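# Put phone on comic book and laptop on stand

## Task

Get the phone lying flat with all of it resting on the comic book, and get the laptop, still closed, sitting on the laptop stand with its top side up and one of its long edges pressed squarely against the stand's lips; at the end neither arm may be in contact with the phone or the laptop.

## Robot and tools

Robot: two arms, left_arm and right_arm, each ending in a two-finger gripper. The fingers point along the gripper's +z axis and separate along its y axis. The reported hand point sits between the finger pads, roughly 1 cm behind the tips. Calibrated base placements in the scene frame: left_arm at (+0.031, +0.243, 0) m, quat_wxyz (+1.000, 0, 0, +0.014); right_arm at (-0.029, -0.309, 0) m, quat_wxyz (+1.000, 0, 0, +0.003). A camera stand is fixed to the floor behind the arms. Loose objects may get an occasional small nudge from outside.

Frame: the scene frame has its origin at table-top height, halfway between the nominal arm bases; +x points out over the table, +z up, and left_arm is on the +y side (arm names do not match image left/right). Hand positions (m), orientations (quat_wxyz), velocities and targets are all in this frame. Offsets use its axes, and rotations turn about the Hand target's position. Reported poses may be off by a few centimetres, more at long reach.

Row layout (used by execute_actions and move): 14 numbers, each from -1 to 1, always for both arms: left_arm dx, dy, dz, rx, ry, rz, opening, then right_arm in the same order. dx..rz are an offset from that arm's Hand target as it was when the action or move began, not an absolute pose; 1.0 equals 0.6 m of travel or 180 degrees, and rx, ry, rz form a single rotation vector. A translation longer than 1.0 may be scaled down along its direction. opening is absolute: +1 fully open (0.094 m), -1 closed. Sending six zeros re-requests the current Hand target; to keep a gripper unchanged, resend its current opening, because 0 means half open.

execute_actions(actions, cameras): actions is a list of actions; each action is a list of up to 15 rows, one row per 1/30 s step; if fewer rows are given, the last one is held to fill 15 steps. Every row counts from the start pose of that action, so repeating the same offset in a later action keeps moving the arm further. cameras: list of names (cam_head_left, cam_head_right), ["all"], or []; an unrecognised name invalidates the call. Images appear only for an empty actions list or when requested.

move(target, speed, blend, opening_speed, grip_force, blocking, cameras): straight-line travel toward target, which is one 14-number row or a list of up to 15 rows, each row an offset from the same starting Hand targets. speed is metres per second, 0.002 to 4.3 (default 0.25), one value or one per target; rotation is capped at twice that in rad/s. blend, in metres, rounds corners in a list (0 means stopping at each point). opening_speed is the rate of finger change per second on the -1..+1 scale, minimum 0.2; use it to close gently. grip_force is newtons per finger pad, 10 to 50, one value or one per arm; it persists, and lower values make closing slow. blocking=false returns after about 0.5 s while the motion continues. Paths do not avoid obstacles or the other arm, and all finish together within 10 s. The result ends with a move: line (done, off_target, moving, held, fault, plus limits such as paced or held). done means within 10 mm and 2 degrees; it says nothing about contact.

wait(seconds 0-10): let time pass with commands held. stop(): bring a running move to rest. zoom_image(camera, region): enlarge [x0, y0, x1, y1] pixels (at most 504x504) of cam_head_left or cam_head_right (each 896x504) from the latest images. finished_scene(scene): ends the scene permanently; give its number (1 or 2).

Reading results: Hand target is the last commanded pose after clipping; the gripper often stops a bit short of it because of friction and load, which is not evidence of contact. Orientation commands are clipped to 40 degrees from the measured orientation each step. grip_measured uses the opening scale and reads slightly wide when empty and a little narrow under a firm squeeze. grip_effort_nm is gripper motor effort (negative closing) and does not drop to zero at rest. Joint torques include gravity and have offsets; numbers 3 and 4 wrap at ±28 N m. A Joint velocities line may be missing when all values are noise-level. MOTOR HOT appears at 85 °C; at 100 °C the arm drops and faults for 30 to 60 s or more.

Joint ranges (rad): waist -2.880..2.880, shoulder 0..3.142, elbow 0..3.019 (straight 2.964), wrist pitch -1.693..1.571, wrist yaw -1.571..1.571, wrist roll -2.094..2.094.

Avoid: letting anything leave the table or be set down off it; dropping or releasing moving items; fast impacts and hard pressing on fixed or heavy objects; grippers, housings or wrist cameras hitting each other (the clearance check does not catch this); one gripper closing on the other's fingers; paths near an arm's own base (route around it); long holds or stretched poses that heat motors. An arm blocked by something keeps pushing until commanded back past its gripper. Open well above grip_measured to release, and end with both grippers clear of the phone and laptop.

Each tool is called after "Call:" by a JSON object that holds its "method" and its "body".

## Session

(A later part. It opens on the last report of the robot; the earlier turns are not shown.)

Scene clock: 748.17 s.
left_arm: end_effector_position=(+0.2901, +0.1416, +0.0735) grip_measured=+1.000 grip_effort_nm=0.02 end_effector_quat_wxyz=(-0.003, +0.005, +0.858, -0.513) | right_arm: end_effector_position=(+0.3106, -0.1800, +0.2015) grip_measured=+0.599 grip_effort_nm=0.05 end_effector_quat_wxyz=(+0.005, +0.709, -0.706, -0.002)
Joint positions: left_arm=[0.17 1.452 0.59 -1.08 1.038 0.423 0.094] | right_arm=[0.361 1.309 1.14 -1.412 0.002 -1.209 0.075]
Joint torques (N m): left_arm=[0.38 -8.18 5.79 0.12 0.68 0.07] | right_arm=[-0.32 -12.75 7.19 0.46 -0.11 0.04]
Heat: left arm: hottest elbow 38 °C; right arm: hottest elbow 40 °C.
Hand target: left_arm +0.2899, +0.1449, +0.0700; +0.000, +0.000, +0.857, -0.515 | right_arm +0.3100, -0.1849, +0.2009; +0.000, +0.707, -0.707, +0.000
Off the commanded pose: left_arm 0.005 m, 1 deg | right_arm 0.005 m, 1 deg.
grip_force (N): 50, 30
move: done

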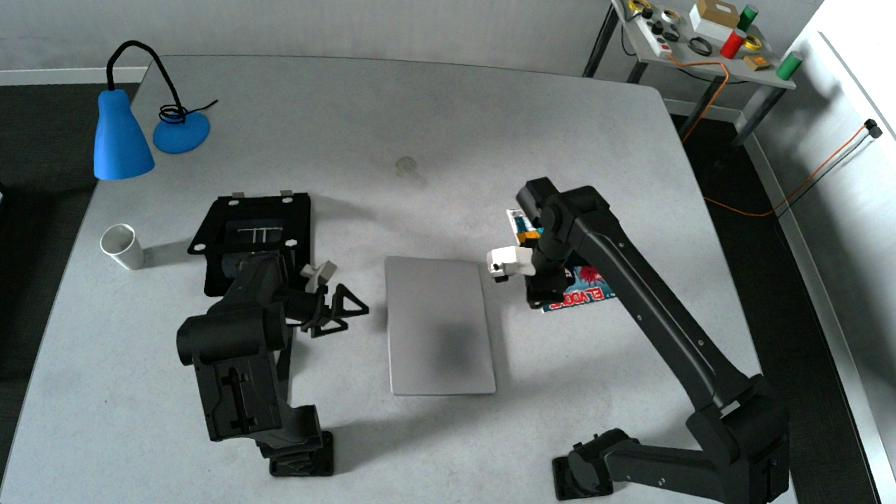

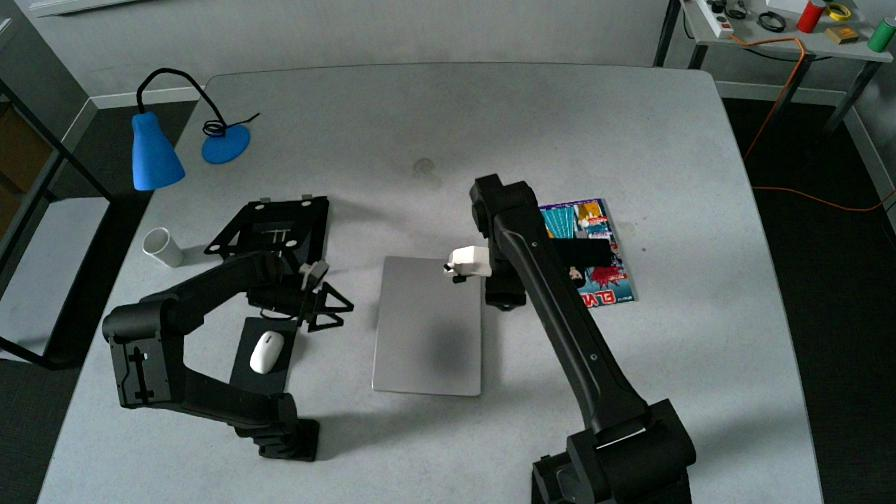

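Call:
{"method": "execute_actions", "body": {"actions": []}}

Scene clock: 795.40 s.
left_arm: end_effector_position=(+0.2901, +0.1416, +0.0735) grip_measured=+1.000 grip_effort_nm=0.02 end_effector_quat_wxyz=(-0.003, +0.005, +0.858, -0.513) | right_arm: end_effector_position=(+0.3106, -0.1800, +0.2015) grip_measured=+0.599 grip_effort_nm=0.05 end_effector_quat_wxyz=(+0.005, +0.709, -0.705, -0.002)
Joint positions: left_arm=[0.17 1.452 0.59 -1.08 1.038 0.423 0.094] | right_arm=[0.361 1.309 1.14 -1.412 0.002 -1.209 0.075]
Joint velocities: within noise
Joint torques (N m): left_arm=[-0.85 -7.53 5.72 -0.03 0.65 0.13] | right_arm=[-0.26 -12.63 7.17 0.49 -0.1 0.09]
Motor temperatures (°C): left_arm=[23 29 35 24 28 23 26] | right_arm=[26 36 36 25 24 23 25]
Heat: left arm: hottest elbow 35 °C; right arm: hottest shoulder 36 °C.
Hand target: left_arm +0.2899, +0.1449, +0.0700; +0.000, -0.001, +0.857, -0.515 | right_arm +0.3100, -0.1849, +0.2009; +0.000, +0.707, -0.707, +0.000
Tool commands: left_gripper/opening=+1.0 right_gripper/opening=+0.6
Off the commanded pose: left_arm 0.005 m, 1 deg | right_arm 0.005 m, 1 deg.
grip_force (N): 50, 30

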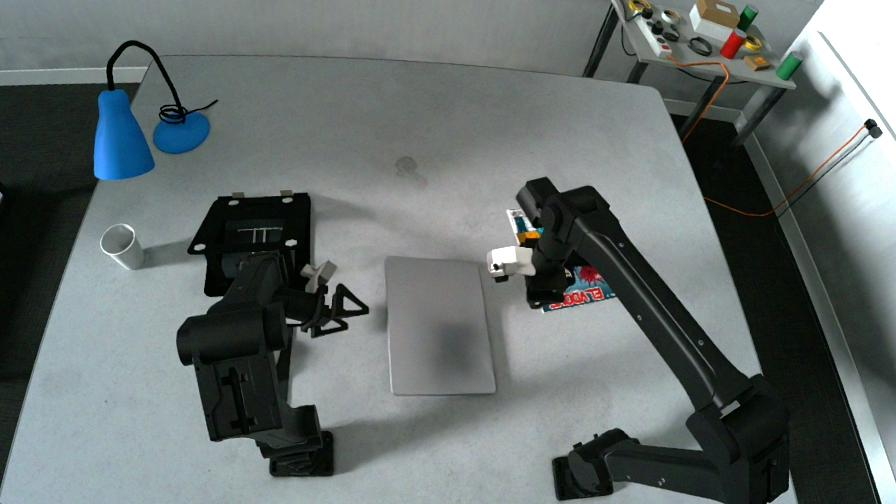

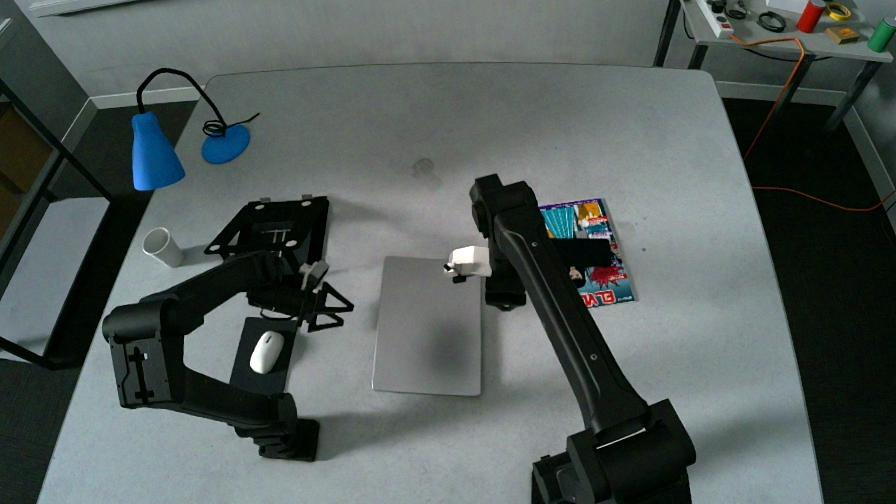

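Call:
{"method": "zoom_image", "body": {"camera": "cam_head_left", "region": [360, 160, 660, 410]}}

Call:
{"method": "zoom_image", "body": {"camera": "cam_head_right", "region": [340, 160, 640, 410]}}

Scaled by 1.680.

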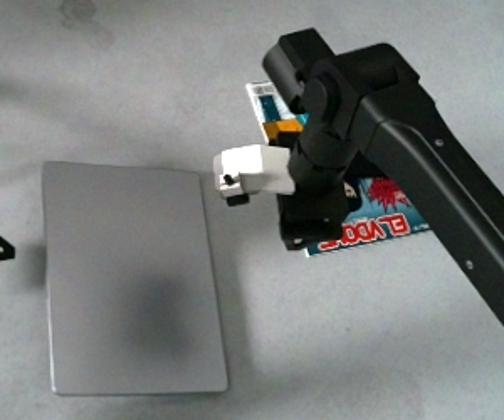

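Scaled by 1.680.

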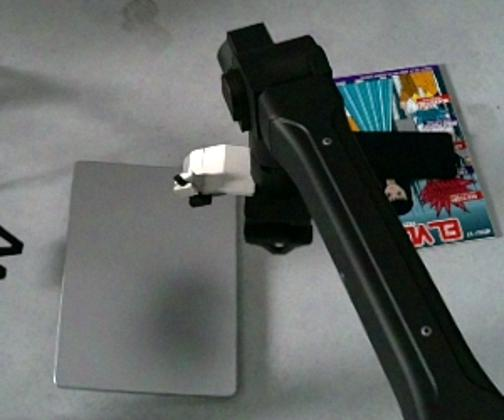

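Call:
{"method": "move", "body": {"target": [[0,0,0,0,0,0,1, 0,0,0,0,0,-0.5,0.6],[0,0,0,0,0,0,1, -0.0333,0.0248,0,0,0,-1.0,0.6],[0,0,0,0,0,0,1, -0.0333,0.0248,-0.2015,0,0,-1.0,0.6]], "speed": 0.4, "blend": [0.02,0.02,0], "cameras": ["all"]}}

Scene clock: 962.60 s.
left_arm: end_effector_position=(+0.2901, +0.1416, +0.0735) grip_measured=+1.000 grip_effort_nm=0.02 end_effector_quat_wxyz=(-0.003, +0.005, +0.858, -0.513) | right_arm: end_effector_position=(+0.2921, -0.1737, +0.0869) grip_measured=+0.599 grip_effort_nm=0.03 end_effector_quat_wxyz=(+0.001, +0.709, +0.705, +0.005)
Joint positions: left_arm=[0.17 1.452 0.59 -1.08 1.038 0.423 0.094] | right_arm=[0.395 1.36 0.869 -1.07 -0.001 1.977 0.075]
Joint torques (N m): left_arm=[-0.38 -8.23 5.74 0.1 0.63 0.17] | right_arm=[1.55 -10.17 6.64 0.49 0.14 0.19]
Heat: left arm: hottest elbow 33 °C; right arm: hottest shoulder 35 °C.
Hand target: left_arm +0.2899, +0.1449, +0.0700; +0.000, -0.001, +0.857, -0.515 | right_arm +0.2900, -0.1701, +0.0799; +0.000, +0.707, +0.707, +0.000
Off the commanded pose: left_arm 0.005 m, 1 deg | right_arm 0.008 m, 1 deg.
grip_force (N): 50, 30
move: done

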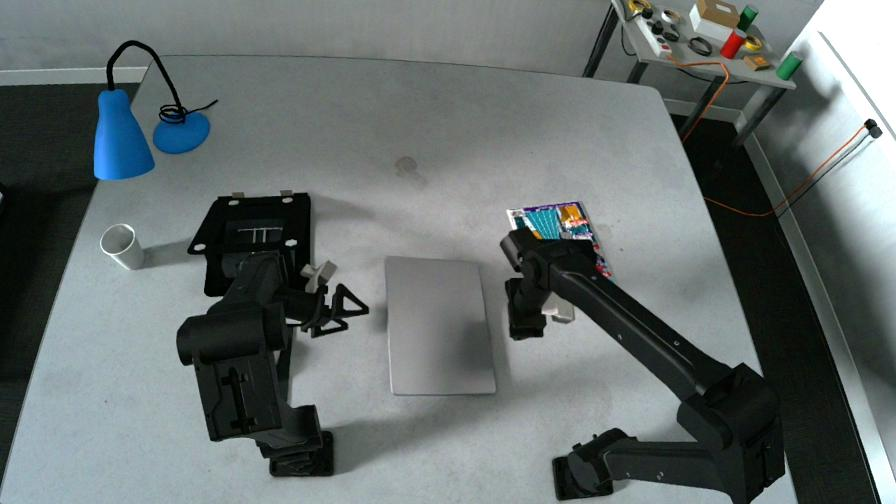

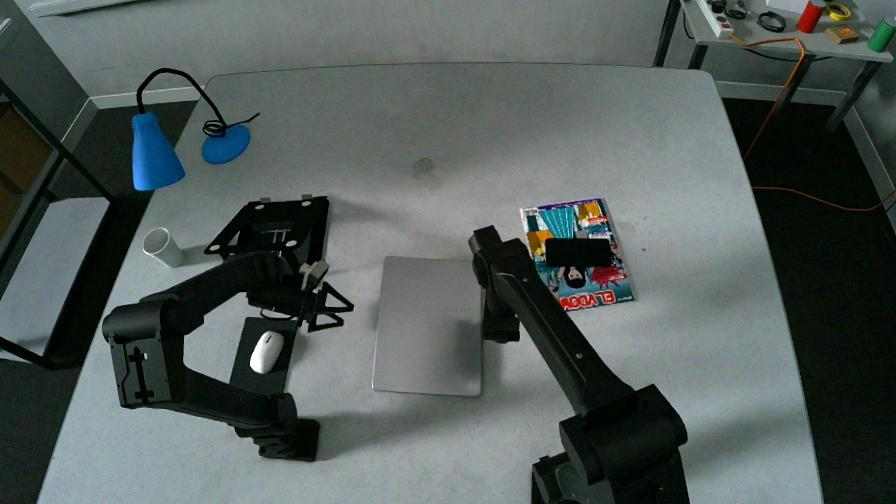

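Call:
{"method": "zoom_image", "body": {"camera": "cam_head_left", "region": [440, 240, 620, 400]}}

Call:
{"method": "zoom_image", "body": {"camera": "cam_head_right", "region": [420, 240, 600, 400]}}

Scaled by 2.800.

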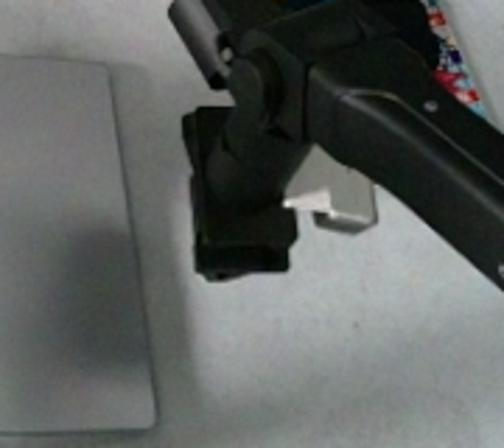

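Scaled by 2.800.

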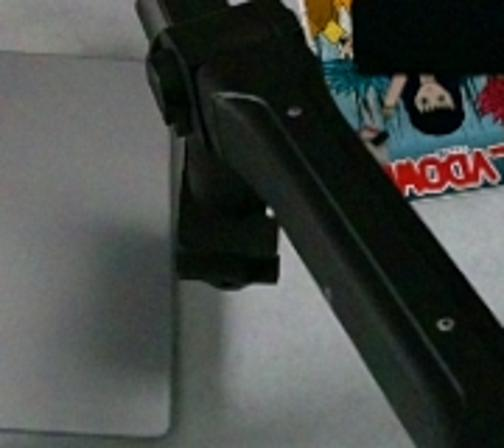

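Call:
{"method": "move", "body": {"target": [0,0,0,0,0,0,0.064, 0,0.0167,-0.1115,0,0,0,0.6], "speed": 0.2, "cameras": ["all"]}}

Call:
{"method": "zoom_image", "body": {"camera": "cam_head_left", "region": [440, 240, 620, 400]}}

Call:
{"method": "zoom_image", "body": {"camera": "cam_head_right", "region": [420, 240, 600, 400]}}

Scene clock: 1035.70 s.
left_arm: end_effector_position=(+0.2901, +0.1417, +0.0735) grip_measured=+0.066 grip_effort_nm=-0.08 end_effector_quat_wxyz=(-0.003, +0.005, +0.858, -0.513) | right_arm: end_effector_position=(+0.2938, -0.1629, +0.0208) grip_measured=+0.599 grip_effort_nm=0.03 end_effector_quat_wxyz=(+0.002, +0.709, +0.705, +0.006)
Joint positions: left_arm=[0.17 1.452 0.59 -1.08 1.038 0.423 0.05] | right_arm=[0.422 1.487 0.792 -0.862 -0.001 2.003 0.075]
Joint torques (N m): left_arm=[-0.03 -8.76 5.68 0.06 0.65 0.14] | right_arm=[1.44 -10.58 5.83 0.44 0.14 0.23]
Heat: left arm: hottest elbow 33 °C; right arm: hottest elbow 36 °C.
Hand target: left_arm +0.2899, +0.1450, +0.0700; +0.000, -0.001, +0.857, -0.515 | right_arm +0.2899, -0.1600, +0.0130; +0.000, +0.707, +0.707, +0.000
Off the commanded pose: left_arm 0.005 m, 1 deg | right_arm 0.009 m, 1 deg.
grip_force (N): 50, 30
move: done

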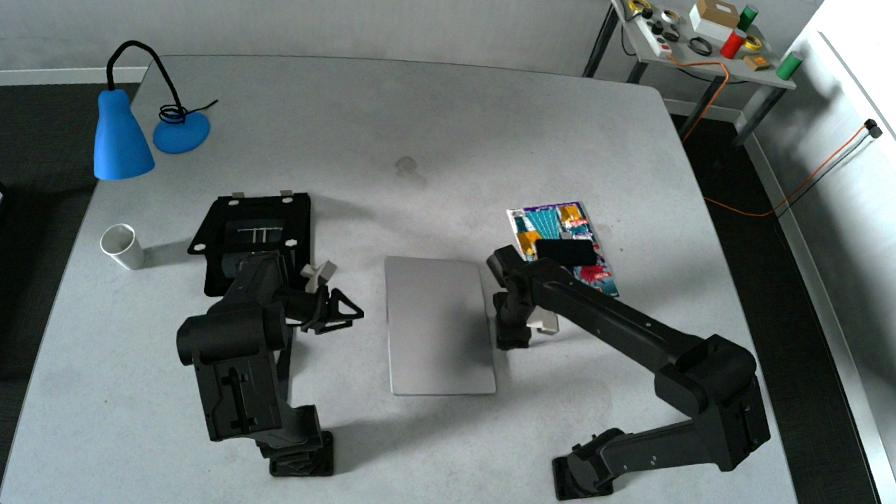

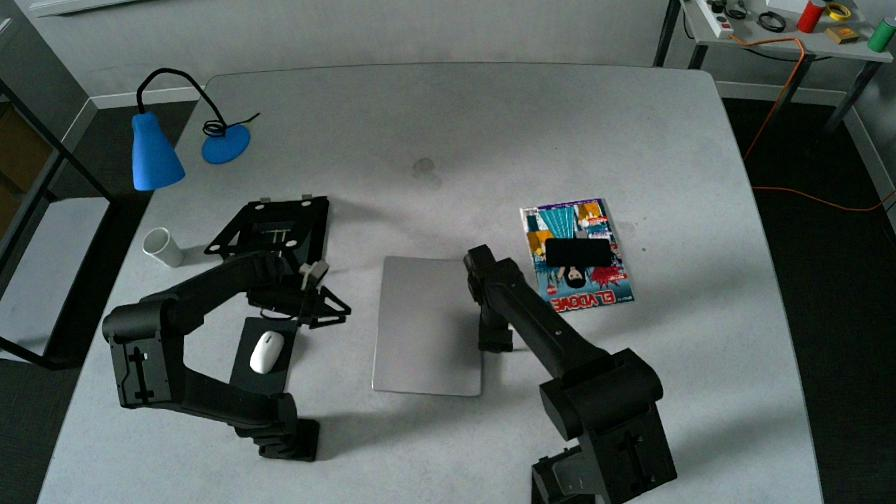

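Scaled by 2.800.

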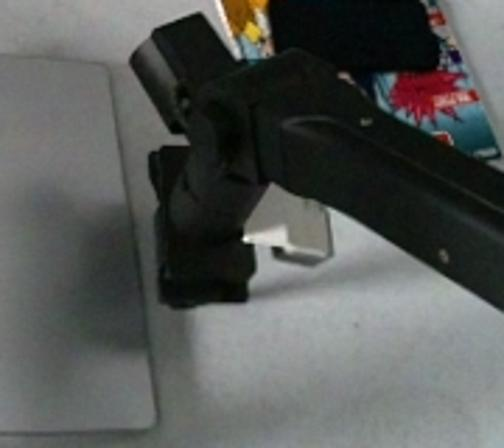

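Scaled by 2.800.

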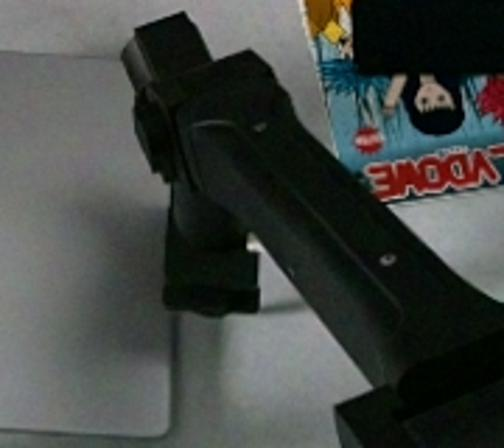

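Call:
{"method": "move", "body": {"target": [[0,-0.0167,-0.0733,0,0,0,0.064, 0,0,0,0,0,0,0.6],[0,-0.1417,-0.0733,0,0,0,0.064, 0,0,0,0,0,0,0.6]], "speed": [0.2,0.1], "cameras": ["all"]}}

Call:
{"method": "zoom_image", "body": {"camera": "cam_head_left", "region": [320, 230, 520, 400]}}

Call:
{"method": "zoom_image", "body": {"camera": "cam_head_right", "region": [320, 230, 520, 400]}}

Scene clock: 1044.47 s.
left_arm: end_effector_position=(+0.2980, +0.0662, +0.0282) grip_measured=+0.064 grip_effort_nm=0.04 end_effector_quat_wxyz=(+0.006, -0.007, +0.856, -0.516) | right_arm: end_effector_position=(+0.2943, -0.1641, +0.0208) grip_measured=+0.599 grip_effort_nm=0.03 end_effector_quat_wxyz=(+0.005, +0.709, +0.705, +0.005)
Joint positions: left_arm=[-0.113 1.494 0.444 -0.324 1.075 -0.219 0.05] | right_arm=[0.422 1.487 0.792 -0.862 0.006 2.004 0.075]
Joint torques (N m): left_arm=[-3.66 -9.52 4.41 1.06 0.37 0.02] | right_arm=[1.44 -10.81 5.85 0.44 -0.11 0.22]
Heat: left arm: hottest elbow 33 °C; right arm: hottest elbow 35 °C.
Hand target: left_arm +0.2898, +0.0600, +0.0259; +0.000, -0.001, +0.857, -0.515 | right_arm +0.2899, -0.1600, +0.0130; +0.000, +0.707, +0.707, +0.000
Off the commanded pose: left_arm 0.010 m, 1 deg | right_arm 0.010 m, 1 deg.
grip_force (N): 50, 30
move: done

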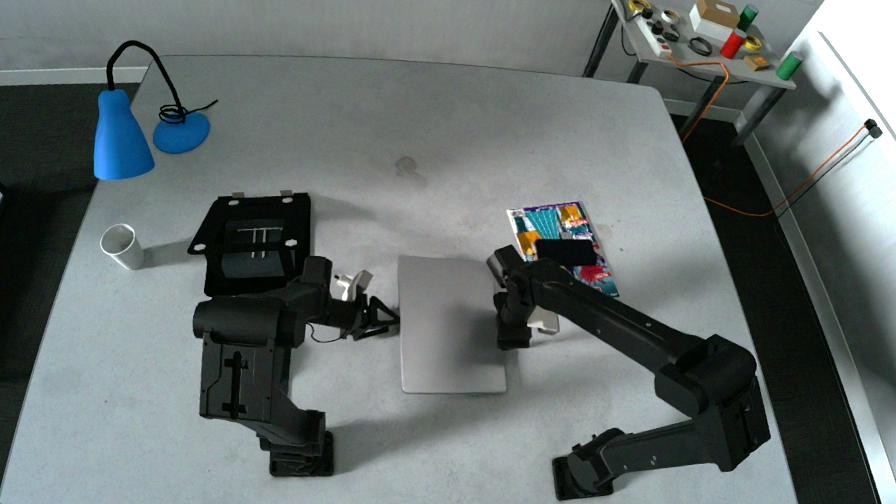

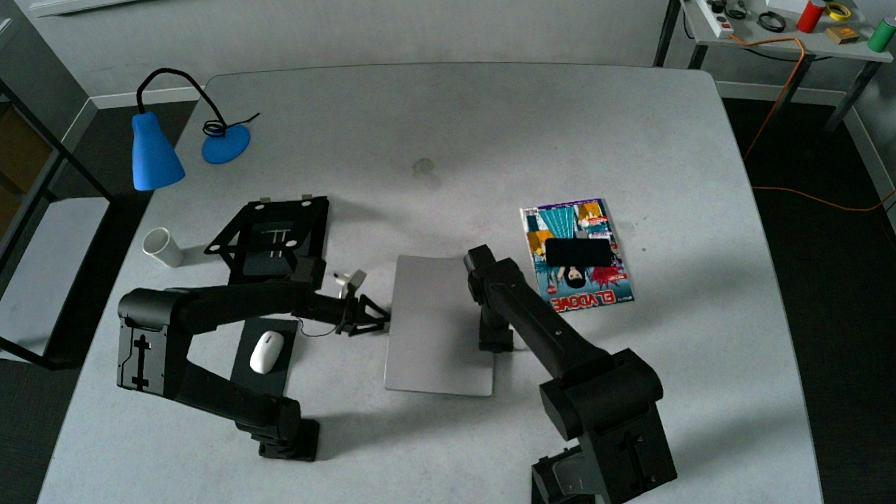

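Scaled by 2.520.

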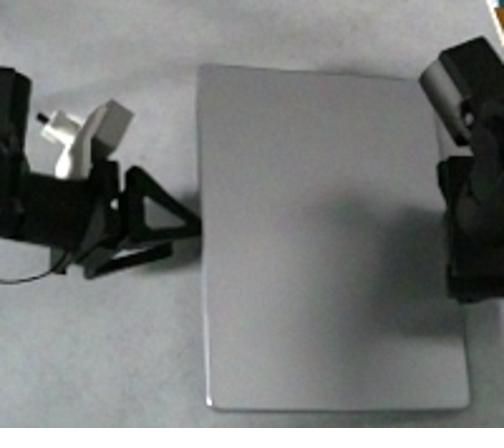

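Scaled by 2.520.

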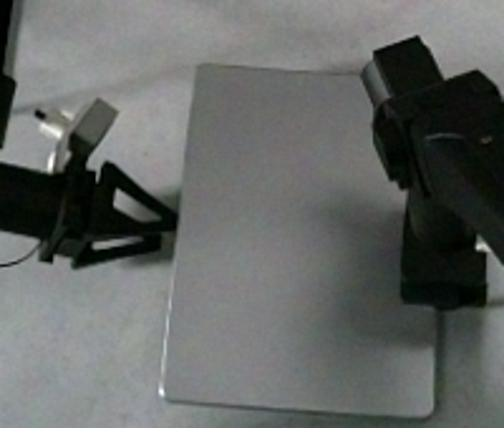

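Call:
{"method": "zoom_image", "body": {"camera": "cam_head_left", "region": [340, 285, 420, 345]}}

Call:
{"method": "zoom_image", "body": {"camera": "cam_head_right", "region": [340, 285, 420, 345]}}

Scaled by 6.300.

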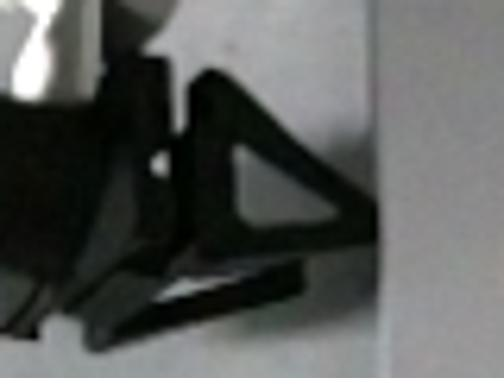

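Scaled by 6.300.

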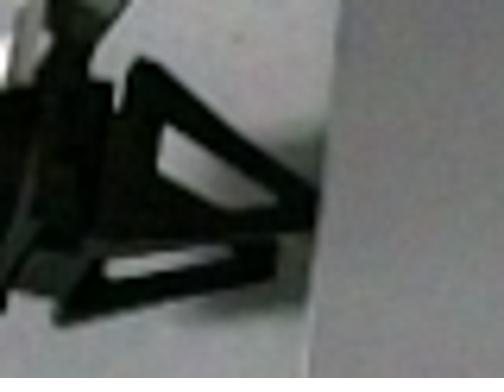

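Call:
{"method": "zoom_image", "body": {"camera": "cam_head_left", "region": [390, 370, 450, 410]}}

Call:
{"method": "zoom_image", "body": {"camera": "cam_head_right", "region": [375, 370, 435, 410]}}

Scaled by 8.400.

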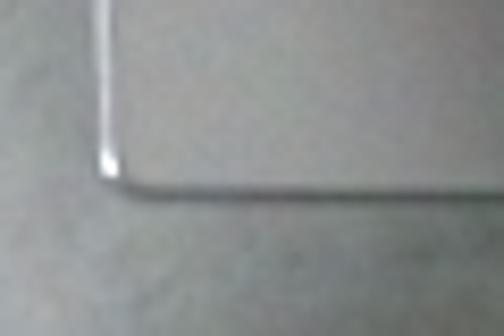

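Scaled by 8.400.

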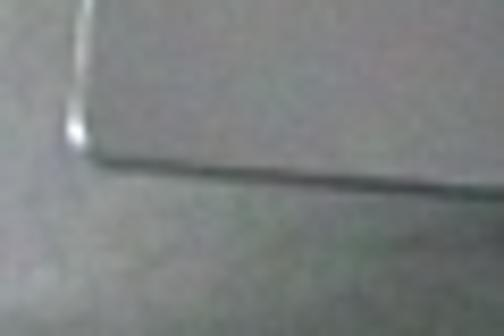

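Call:
{"method": "move", "body": {"target": [0,-0.0333,0,0,0,0,0.064, 0,0,0,0,0,0,0.6], "speed": 0.1, "cameras": ["all"]}}

Call:
{"method": "zoom_image", "body": {"camera": "cam_head_left", "region": [340, 240, 520, 400]}}

Call:
{"method": "zoom_image", "body": {"camera": "cam_head_right", "region": [340, 240, 520, 400]}}

Scene clock: 1111.63 s.
left_arm: end_effector_position=(+0.3016, +0.0572, +0.0285) grip_measured=+0.064 grip_effort_nm=0.04 end_effector_quat_wxyz=(+0.014, -0.022, +0.856, -0.516) | right_arm: end_effector_position=(+0.2940, -0.1685, +0.0206) grip_measured=+0.599 grip_effort_nm=0.03 end_effector_quat_wxyz=(+0.014, +0.704, +0.710, -0.003)
Joint positions: left_arm=[-0.148 1.482 0.42 -0.196 1.058 -0.355 0.05] | right_arm=[0.422 1.487 0.791 -0.869 0.028 1.989 0.075]
Joint torques (N m): left_arm=[-6.59 -9.35 4.94 1.48 0.37 -0.1] | right_arm=[1.44 -10.75 5.87 0.62 -0.83 0.35]
Heat: left arm: hottest elbow 32 °C; right arm: hottest shoulder 34 °C.
Hand target: left_arm +0.2899, +0.0399, +0.0261; +0.000, -0.001, +0.857, -0.515 | right_arm +0.2900, -0.1600, +0.0131; +0.000, +0.707, +0.707, +0.000
Off the commanded pose: left_arm 0.021 m, 3 deg | right_arm 0.012 m, 2 deg.
grip_force (N): 50, 30
move: off_target (left_arm, right_arm)

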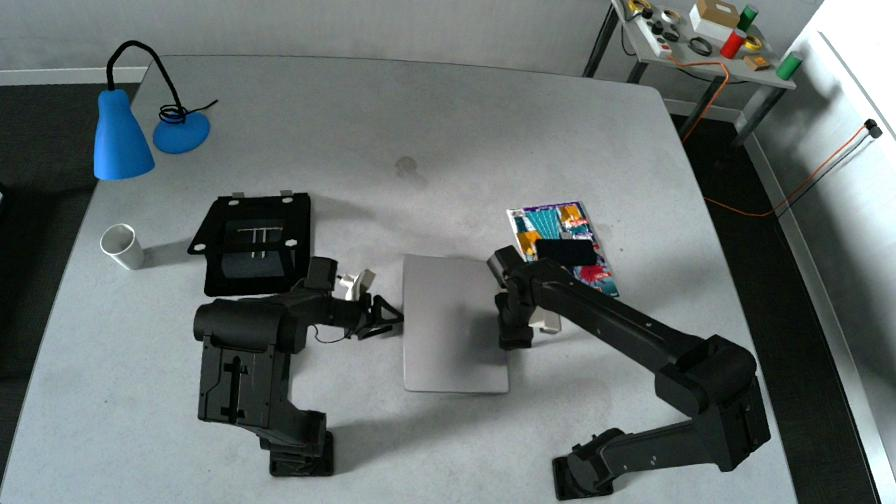

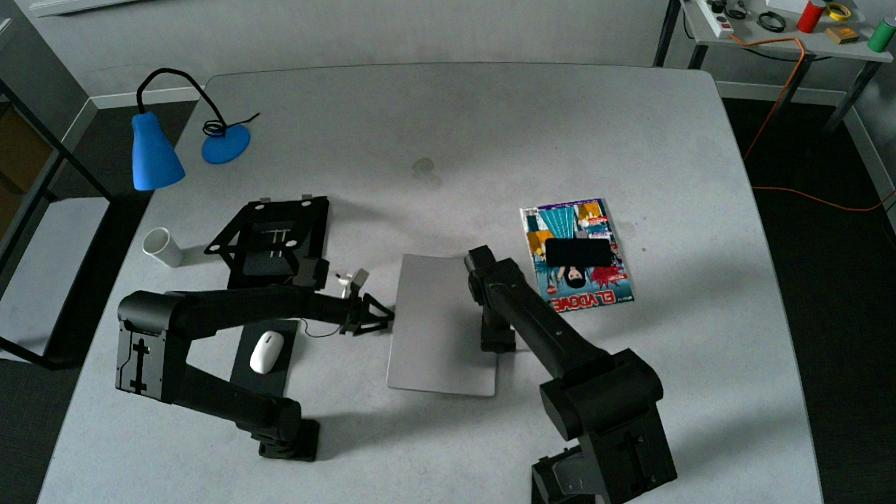

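Scaled by 2.800.

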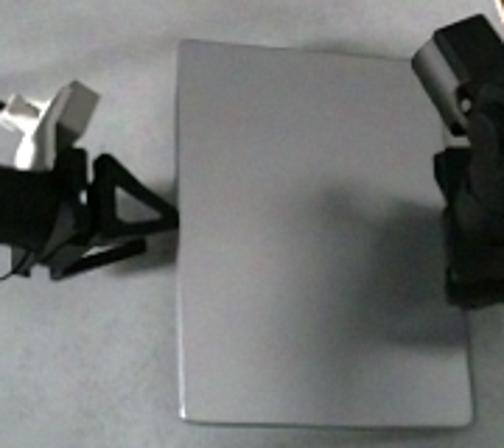

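Scaled by 2.800.

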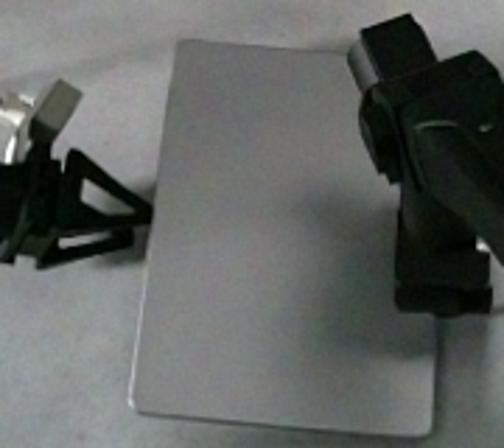

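Call:
{"method": "zoom_image", "body": {"camera": "cam_head_left", "region": [350, 280, 420, 340]}}

Call:
{"method": "zoom_image", "body": {"camera": "cam_head_right", "region": [340, 280, 410, 340]}}

Scaled by 7.200.

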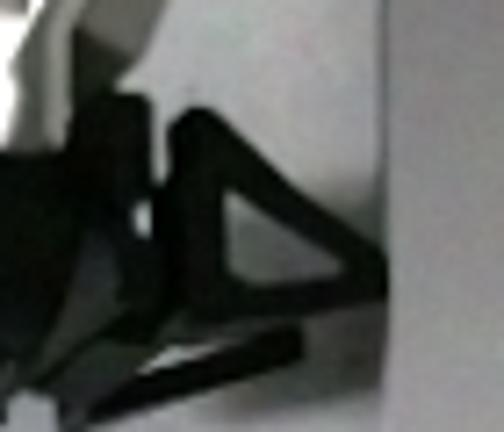

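Scaled by 7.200.

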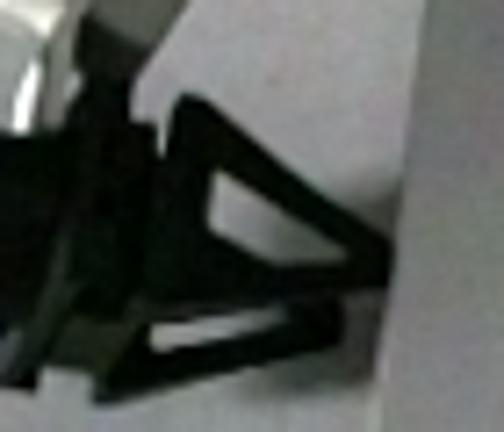

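Call:
{"method": "move", "body": {"target": [0,0,0.02,0,0,0,0.064, 0,0,0,0,0,0,0.6], "speed": 0.05, "cameras": ["all"]}}

Call:
{"method": "zoom_image", "body": {"camera": "cam_head_left", "region": [340, 240, 520, 400]}}

Scene clock: 1150.63 s.
left_arm: end_effector_position=(+0.3010, +0.0563, +0.0304) grip_measured=+0.064 grip_effort_nm=0.04 end_effector_quat_wxyz=(+0.013, -0.025, +0.861, -0.507) | right_arm: end_effector_position=(+0.2940, -0.1685, +0.0206) grip_measured=+0.599 grip_effort_nm=0.03 end_effector_quat_wxyz=(+0.014, +0.704, +0.710, -0.003)
Joint positions: left_arm=[-0.158 1.46 0.42 -0.21 1.035 -0.372 0.05] | right_arm=[0.422 1.487 0.791 -0.869 0.028 1.989 0.075]
Joint torques (N m): left_arm=[-5.36 -10.23 6.01 0.43 1.15 0.05] | right_arm=[1.38 -10.7 5.87 0.62 -0.84 0.34]
Heat: left arm: hottest elbow 32 °C; right arm: hottest shoulder 34 °C.
Hand target: left_arm +0.2900, +0.0400, +0.0381; +0.000, +0.000, +0.857, -0.515 | right_arm +0.2900, -0.1600, +0.0131; +0.000, +0.707, +0.707, +0.000
Off the commanded pose: left_arm 0.021 m, 3 deg | right_arm 0.012 m, 2 deg.
grip_force (N): 50, 30
move: off_target (left_arm, right_arm)

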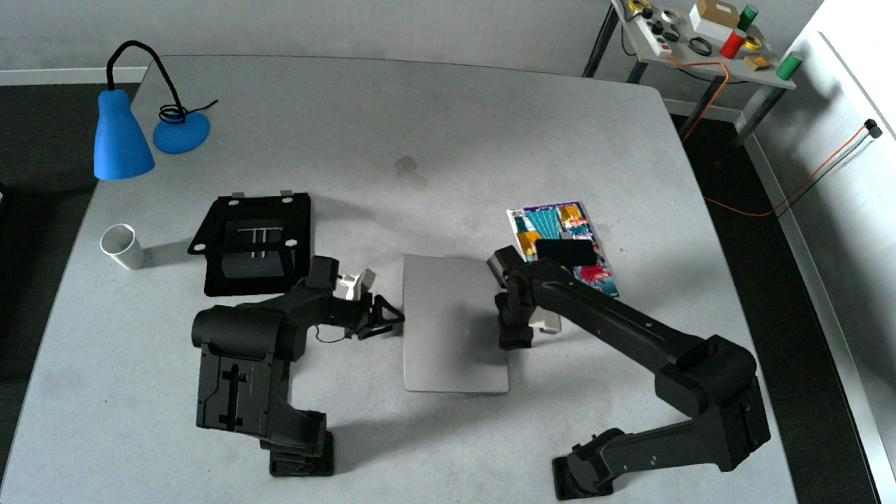

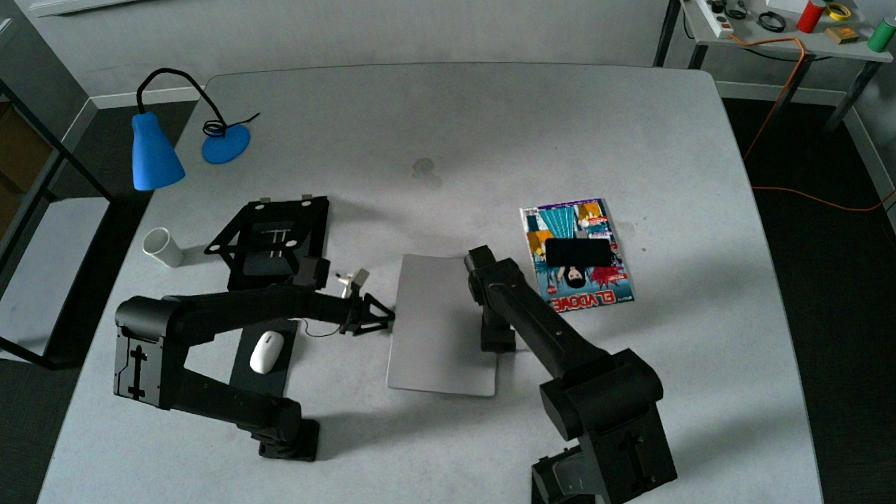

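Scaled by 2.800.

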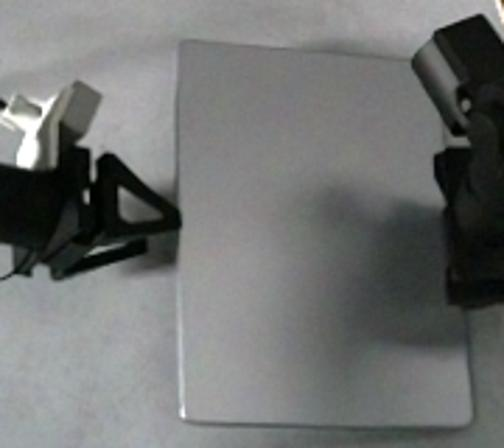

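Call:
{"method": "move", "body": {"target": [0,0,0.02,0,0,0,0.064, 0,0,0,0,0,0,0.6], "speed": 0.05, "cameras": ["all"]}}

Call:
{"method": "zoom_image", "body": {"camera": "cam_head_left", "region": [340, 240, 520, 400]}}

Scene clock: 1154.13 s.
left_arm: end_effector_position=(+0.2885, +0.0436, +0.0437) grip_measured=+0.064 grip_effort_nm=0.04 end_effector_quat_wxyz=(-0.001, -0.006, +0.858, -0.514) | right_arm: end_effector_position=(+0.2929, -0.1655, +0.0206) grip_measured=+0.599 grip_effort_nm=0.03 end_effector_quat_wxyz=(+0.006, +0.706, +0.708, +0.001)
Joint positions: left_arm=[-0.203 1.409 0.42 -0.26 1.05 -0.375 0.05] | right_arm=[0.422 1.487 0.791 -0.868 0.01 1.995 0.075]
Joint torques (N m): left_arm=[-2.14 -9.93 7.04 0.35 0.56 0.02] | right_arm=[1.44 -10.7 5.86 0.61 -0.25 0.3]
Heat: left arm: hottest elbow 32 °C; right arm: hottest shoulder 34 °C.
Hand target: left_arm +0.2900, +0.0399, +0.0501; +0.000, -0.001, +0.857, -0.515 | right_arm +0.2900, -0.1600, +0.0131; +0.000, +0.707, +0.707, +0.000
Off the commanded pose: left_arm 0.007 m, 1 deg | right_arm 0.010 m, 1 deg.
grip_force (N): 50, 30
move: done

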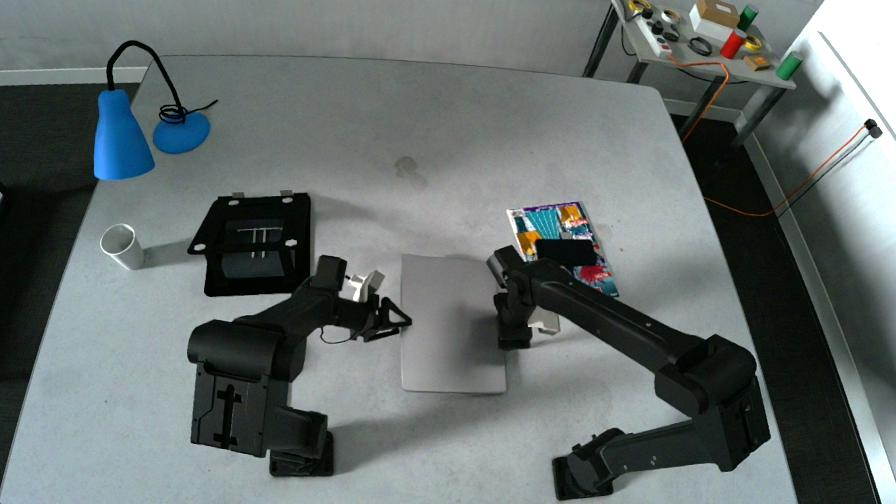

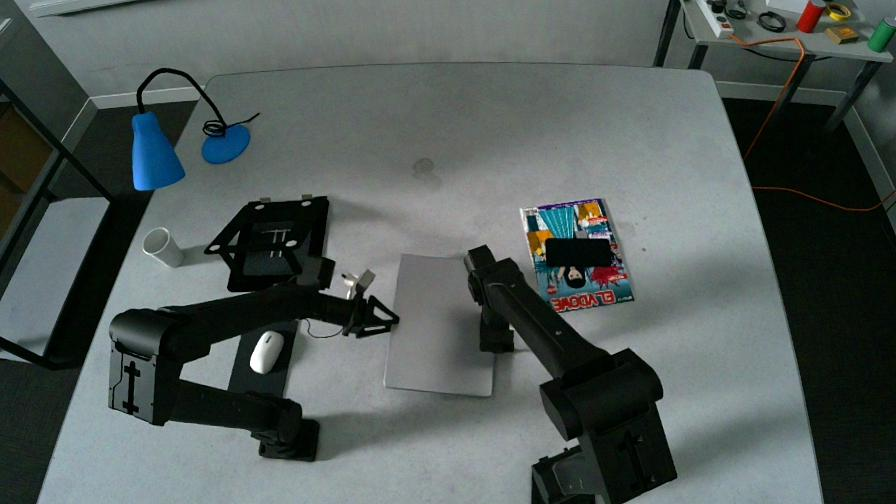

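Scaled by 2.800.

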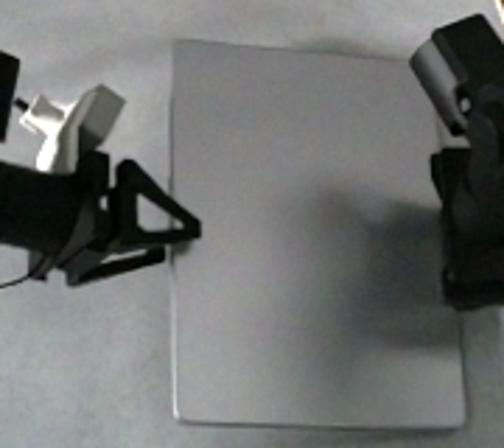

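Call:
{"method": "move", "body": {"target": [0,0,-0.0333,0,0,0,0.064, 0,0,0,0,0,0,0.6], "speed": 0.05, "cameras": ["all"]}}

Call:
{"method": "zoom_image", "body": {"camera": "cam_head_left", "region": [340, 240, 520, 400]}}

Scene clock: 1164.03 s.
left_arm: end_effector_position=(+0.2934, +0.0427, +0.0332) grip_measured=+0.064 grip_effort_nm=0.04 end_effector_quat_wxyz=(+0.004, -0.003, +0.857, -0.515) | right_arm: end_effector_position=(+0.2929, -0.1655, +0.0206) grip_measured=+0.599 grip_effort_nm=0.03 end_effector_quat_wxyz=(+0.006, +0.706, +0.708, +0.001)
Joint positions: left_arm=[-0.203 1.46 0.42 -0.196 1.05 -0.375 0.05] | right_arm=[0.422 1.487 0.791 -0.868 0.01 1.995 0.075]
Joint torques (N m): left_arm=[-3.08 -8.47 5.39 1.42 0.56 -0.02] | right_arm=[1.49 -10.7 5.87 0.62 -0.24 0.31]
Heat: left arm: hottest elbow 33 °C; right arm: hottest shoulder 34 °C.
Hand target: left_arm +0.2900, +0.0399, +0.0301; +0.000, -0.001, +0.857, -0.515 | right_arm +0.2900, -0.1600, +0.0131; +0.000, +0.707, +0.707, +0.000
Off the commanded pose: left_arm 0.005 m, 1 deg | right_arm 0.010 m, 1 deg.
grip_force (N): 50, 30
move: done

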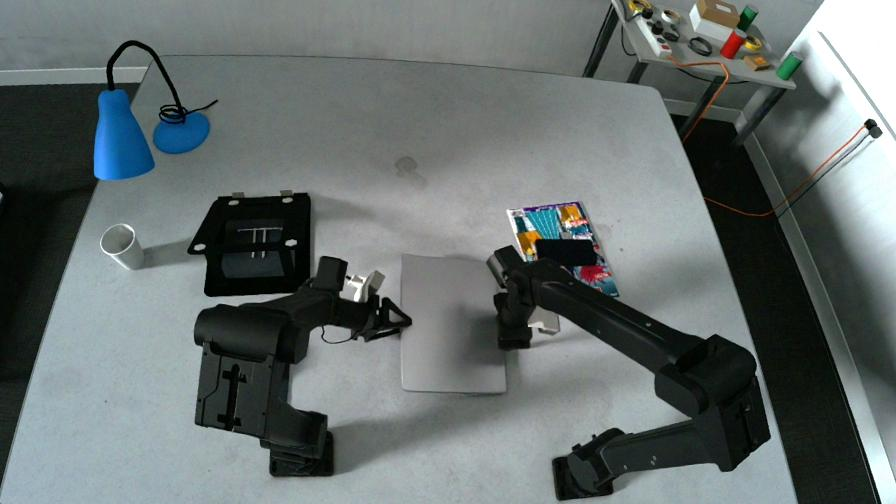

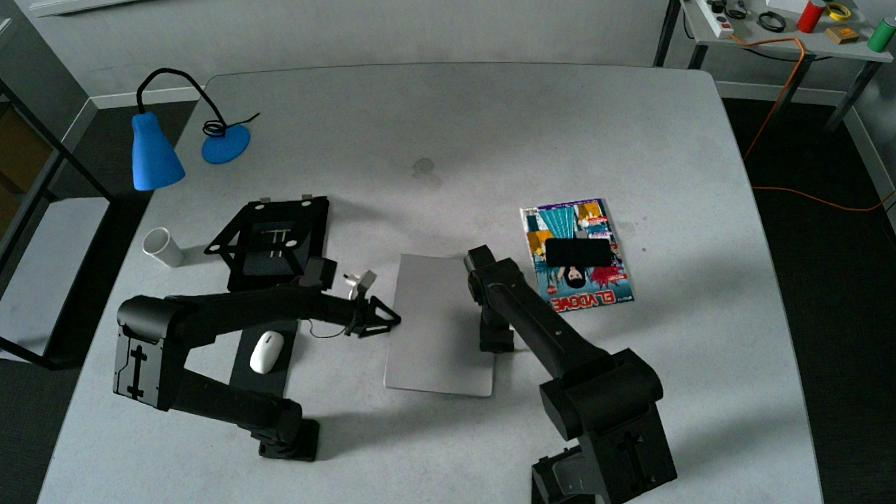

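Scaled by 2.800.

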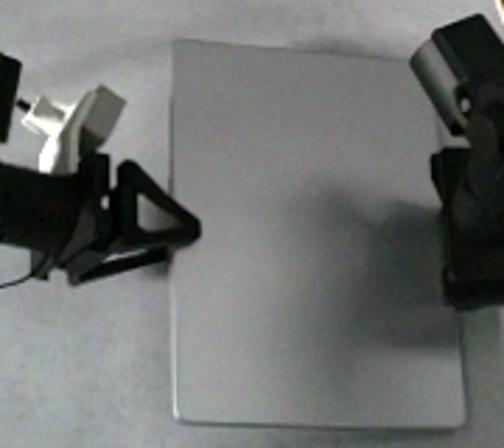

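Call:
{"method": "move", "body": {"target": [0,0,0,0,0,0,-0.7, 0,0,0,0,0,0,0.6], "speed": 0.05, "grip_force": [15, 30], "opening_speed": 1.0, "cameras": ["all"]}}

Call:
{"method": "zoom_image", "body": {"camera": "cam_head_left", "region": [340, 240, 520, 400]}}

Scene clock: 1173.57 s.
left_arm: end_effector_position=(+0.2933, +0.0394, +0.0388) grip_measured=-0.582 grip_effort_nm=-0.33 end_effector_quat_wxyz=(+0.006, +0.006, +0.850, -0.527) | right_arm: end_effector_position=(+0.2929, -0.1655, +0.0206) grip_measured=+0.599 grip_effort_nm=0.03 end_effector_quat_wxyz=(+0.006, +0.706, +0.708, +0.001)
Joint positions: left_arm=[-0.206 1.457 0.42 -0.182 1.078 -0.375 0.02] | right_arm=[0.422 1.487 0.791 -0.868 0.01 1.995 0.075]
Joint torques (N m): left_arm=[-2.49 -7.77 5.29 0.85 -0.54 0.04] | right_arm=[1.38 -10.87 5.89 0.64 -0.24 0.29]
Heat: left arm: hottest elbow 33 °C; right arm: hottest shoulder 34 °C.
Hand target: left_arm +0.2899, +0.0399, +0.0301; +0.000, +0.000, +0.857, -0.515 | right_arm +0.2900, -0.1600, +0.0131; +0.000, +0.707, +0.707, +0.000
Off the commanded pose: left_arm 0.009 m, 2 deg | right_arm 0.010 m, 1 deg.
grip_force (N): 15, 30
move: done

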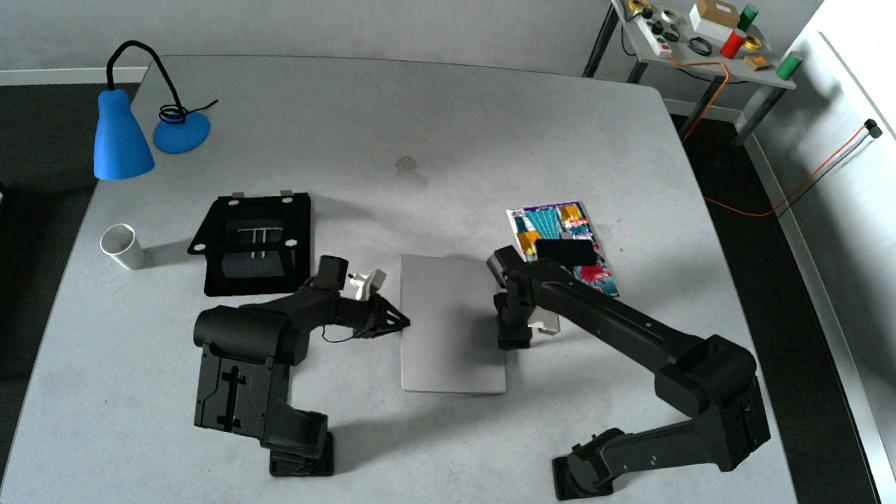

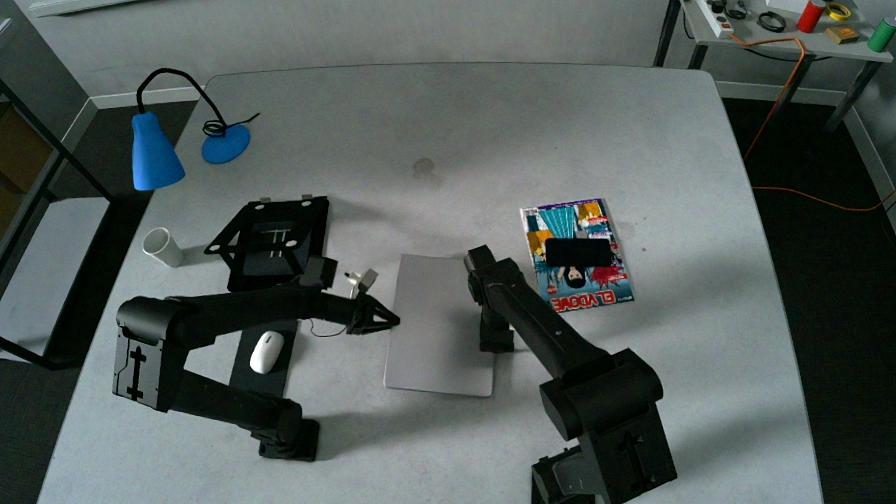

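Scaled by 2.800.

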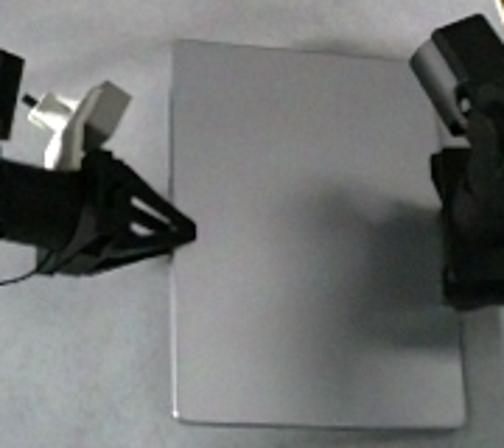

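Call:
{"method": "zoom_image", "body": {"camera": "cam_head_left", "region": [470, 340, 550, 410]}}

Call:
{"method": "zoom_image", "body": {"camera": "cam_head_right", "region": [460, 340, 540, 410]}}

Scaled by 6.300.

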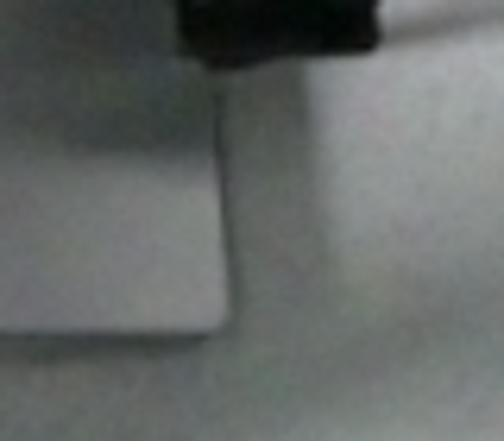

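Scaled by 6.300.

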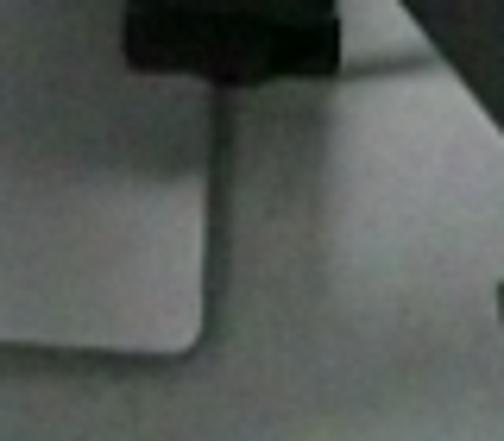

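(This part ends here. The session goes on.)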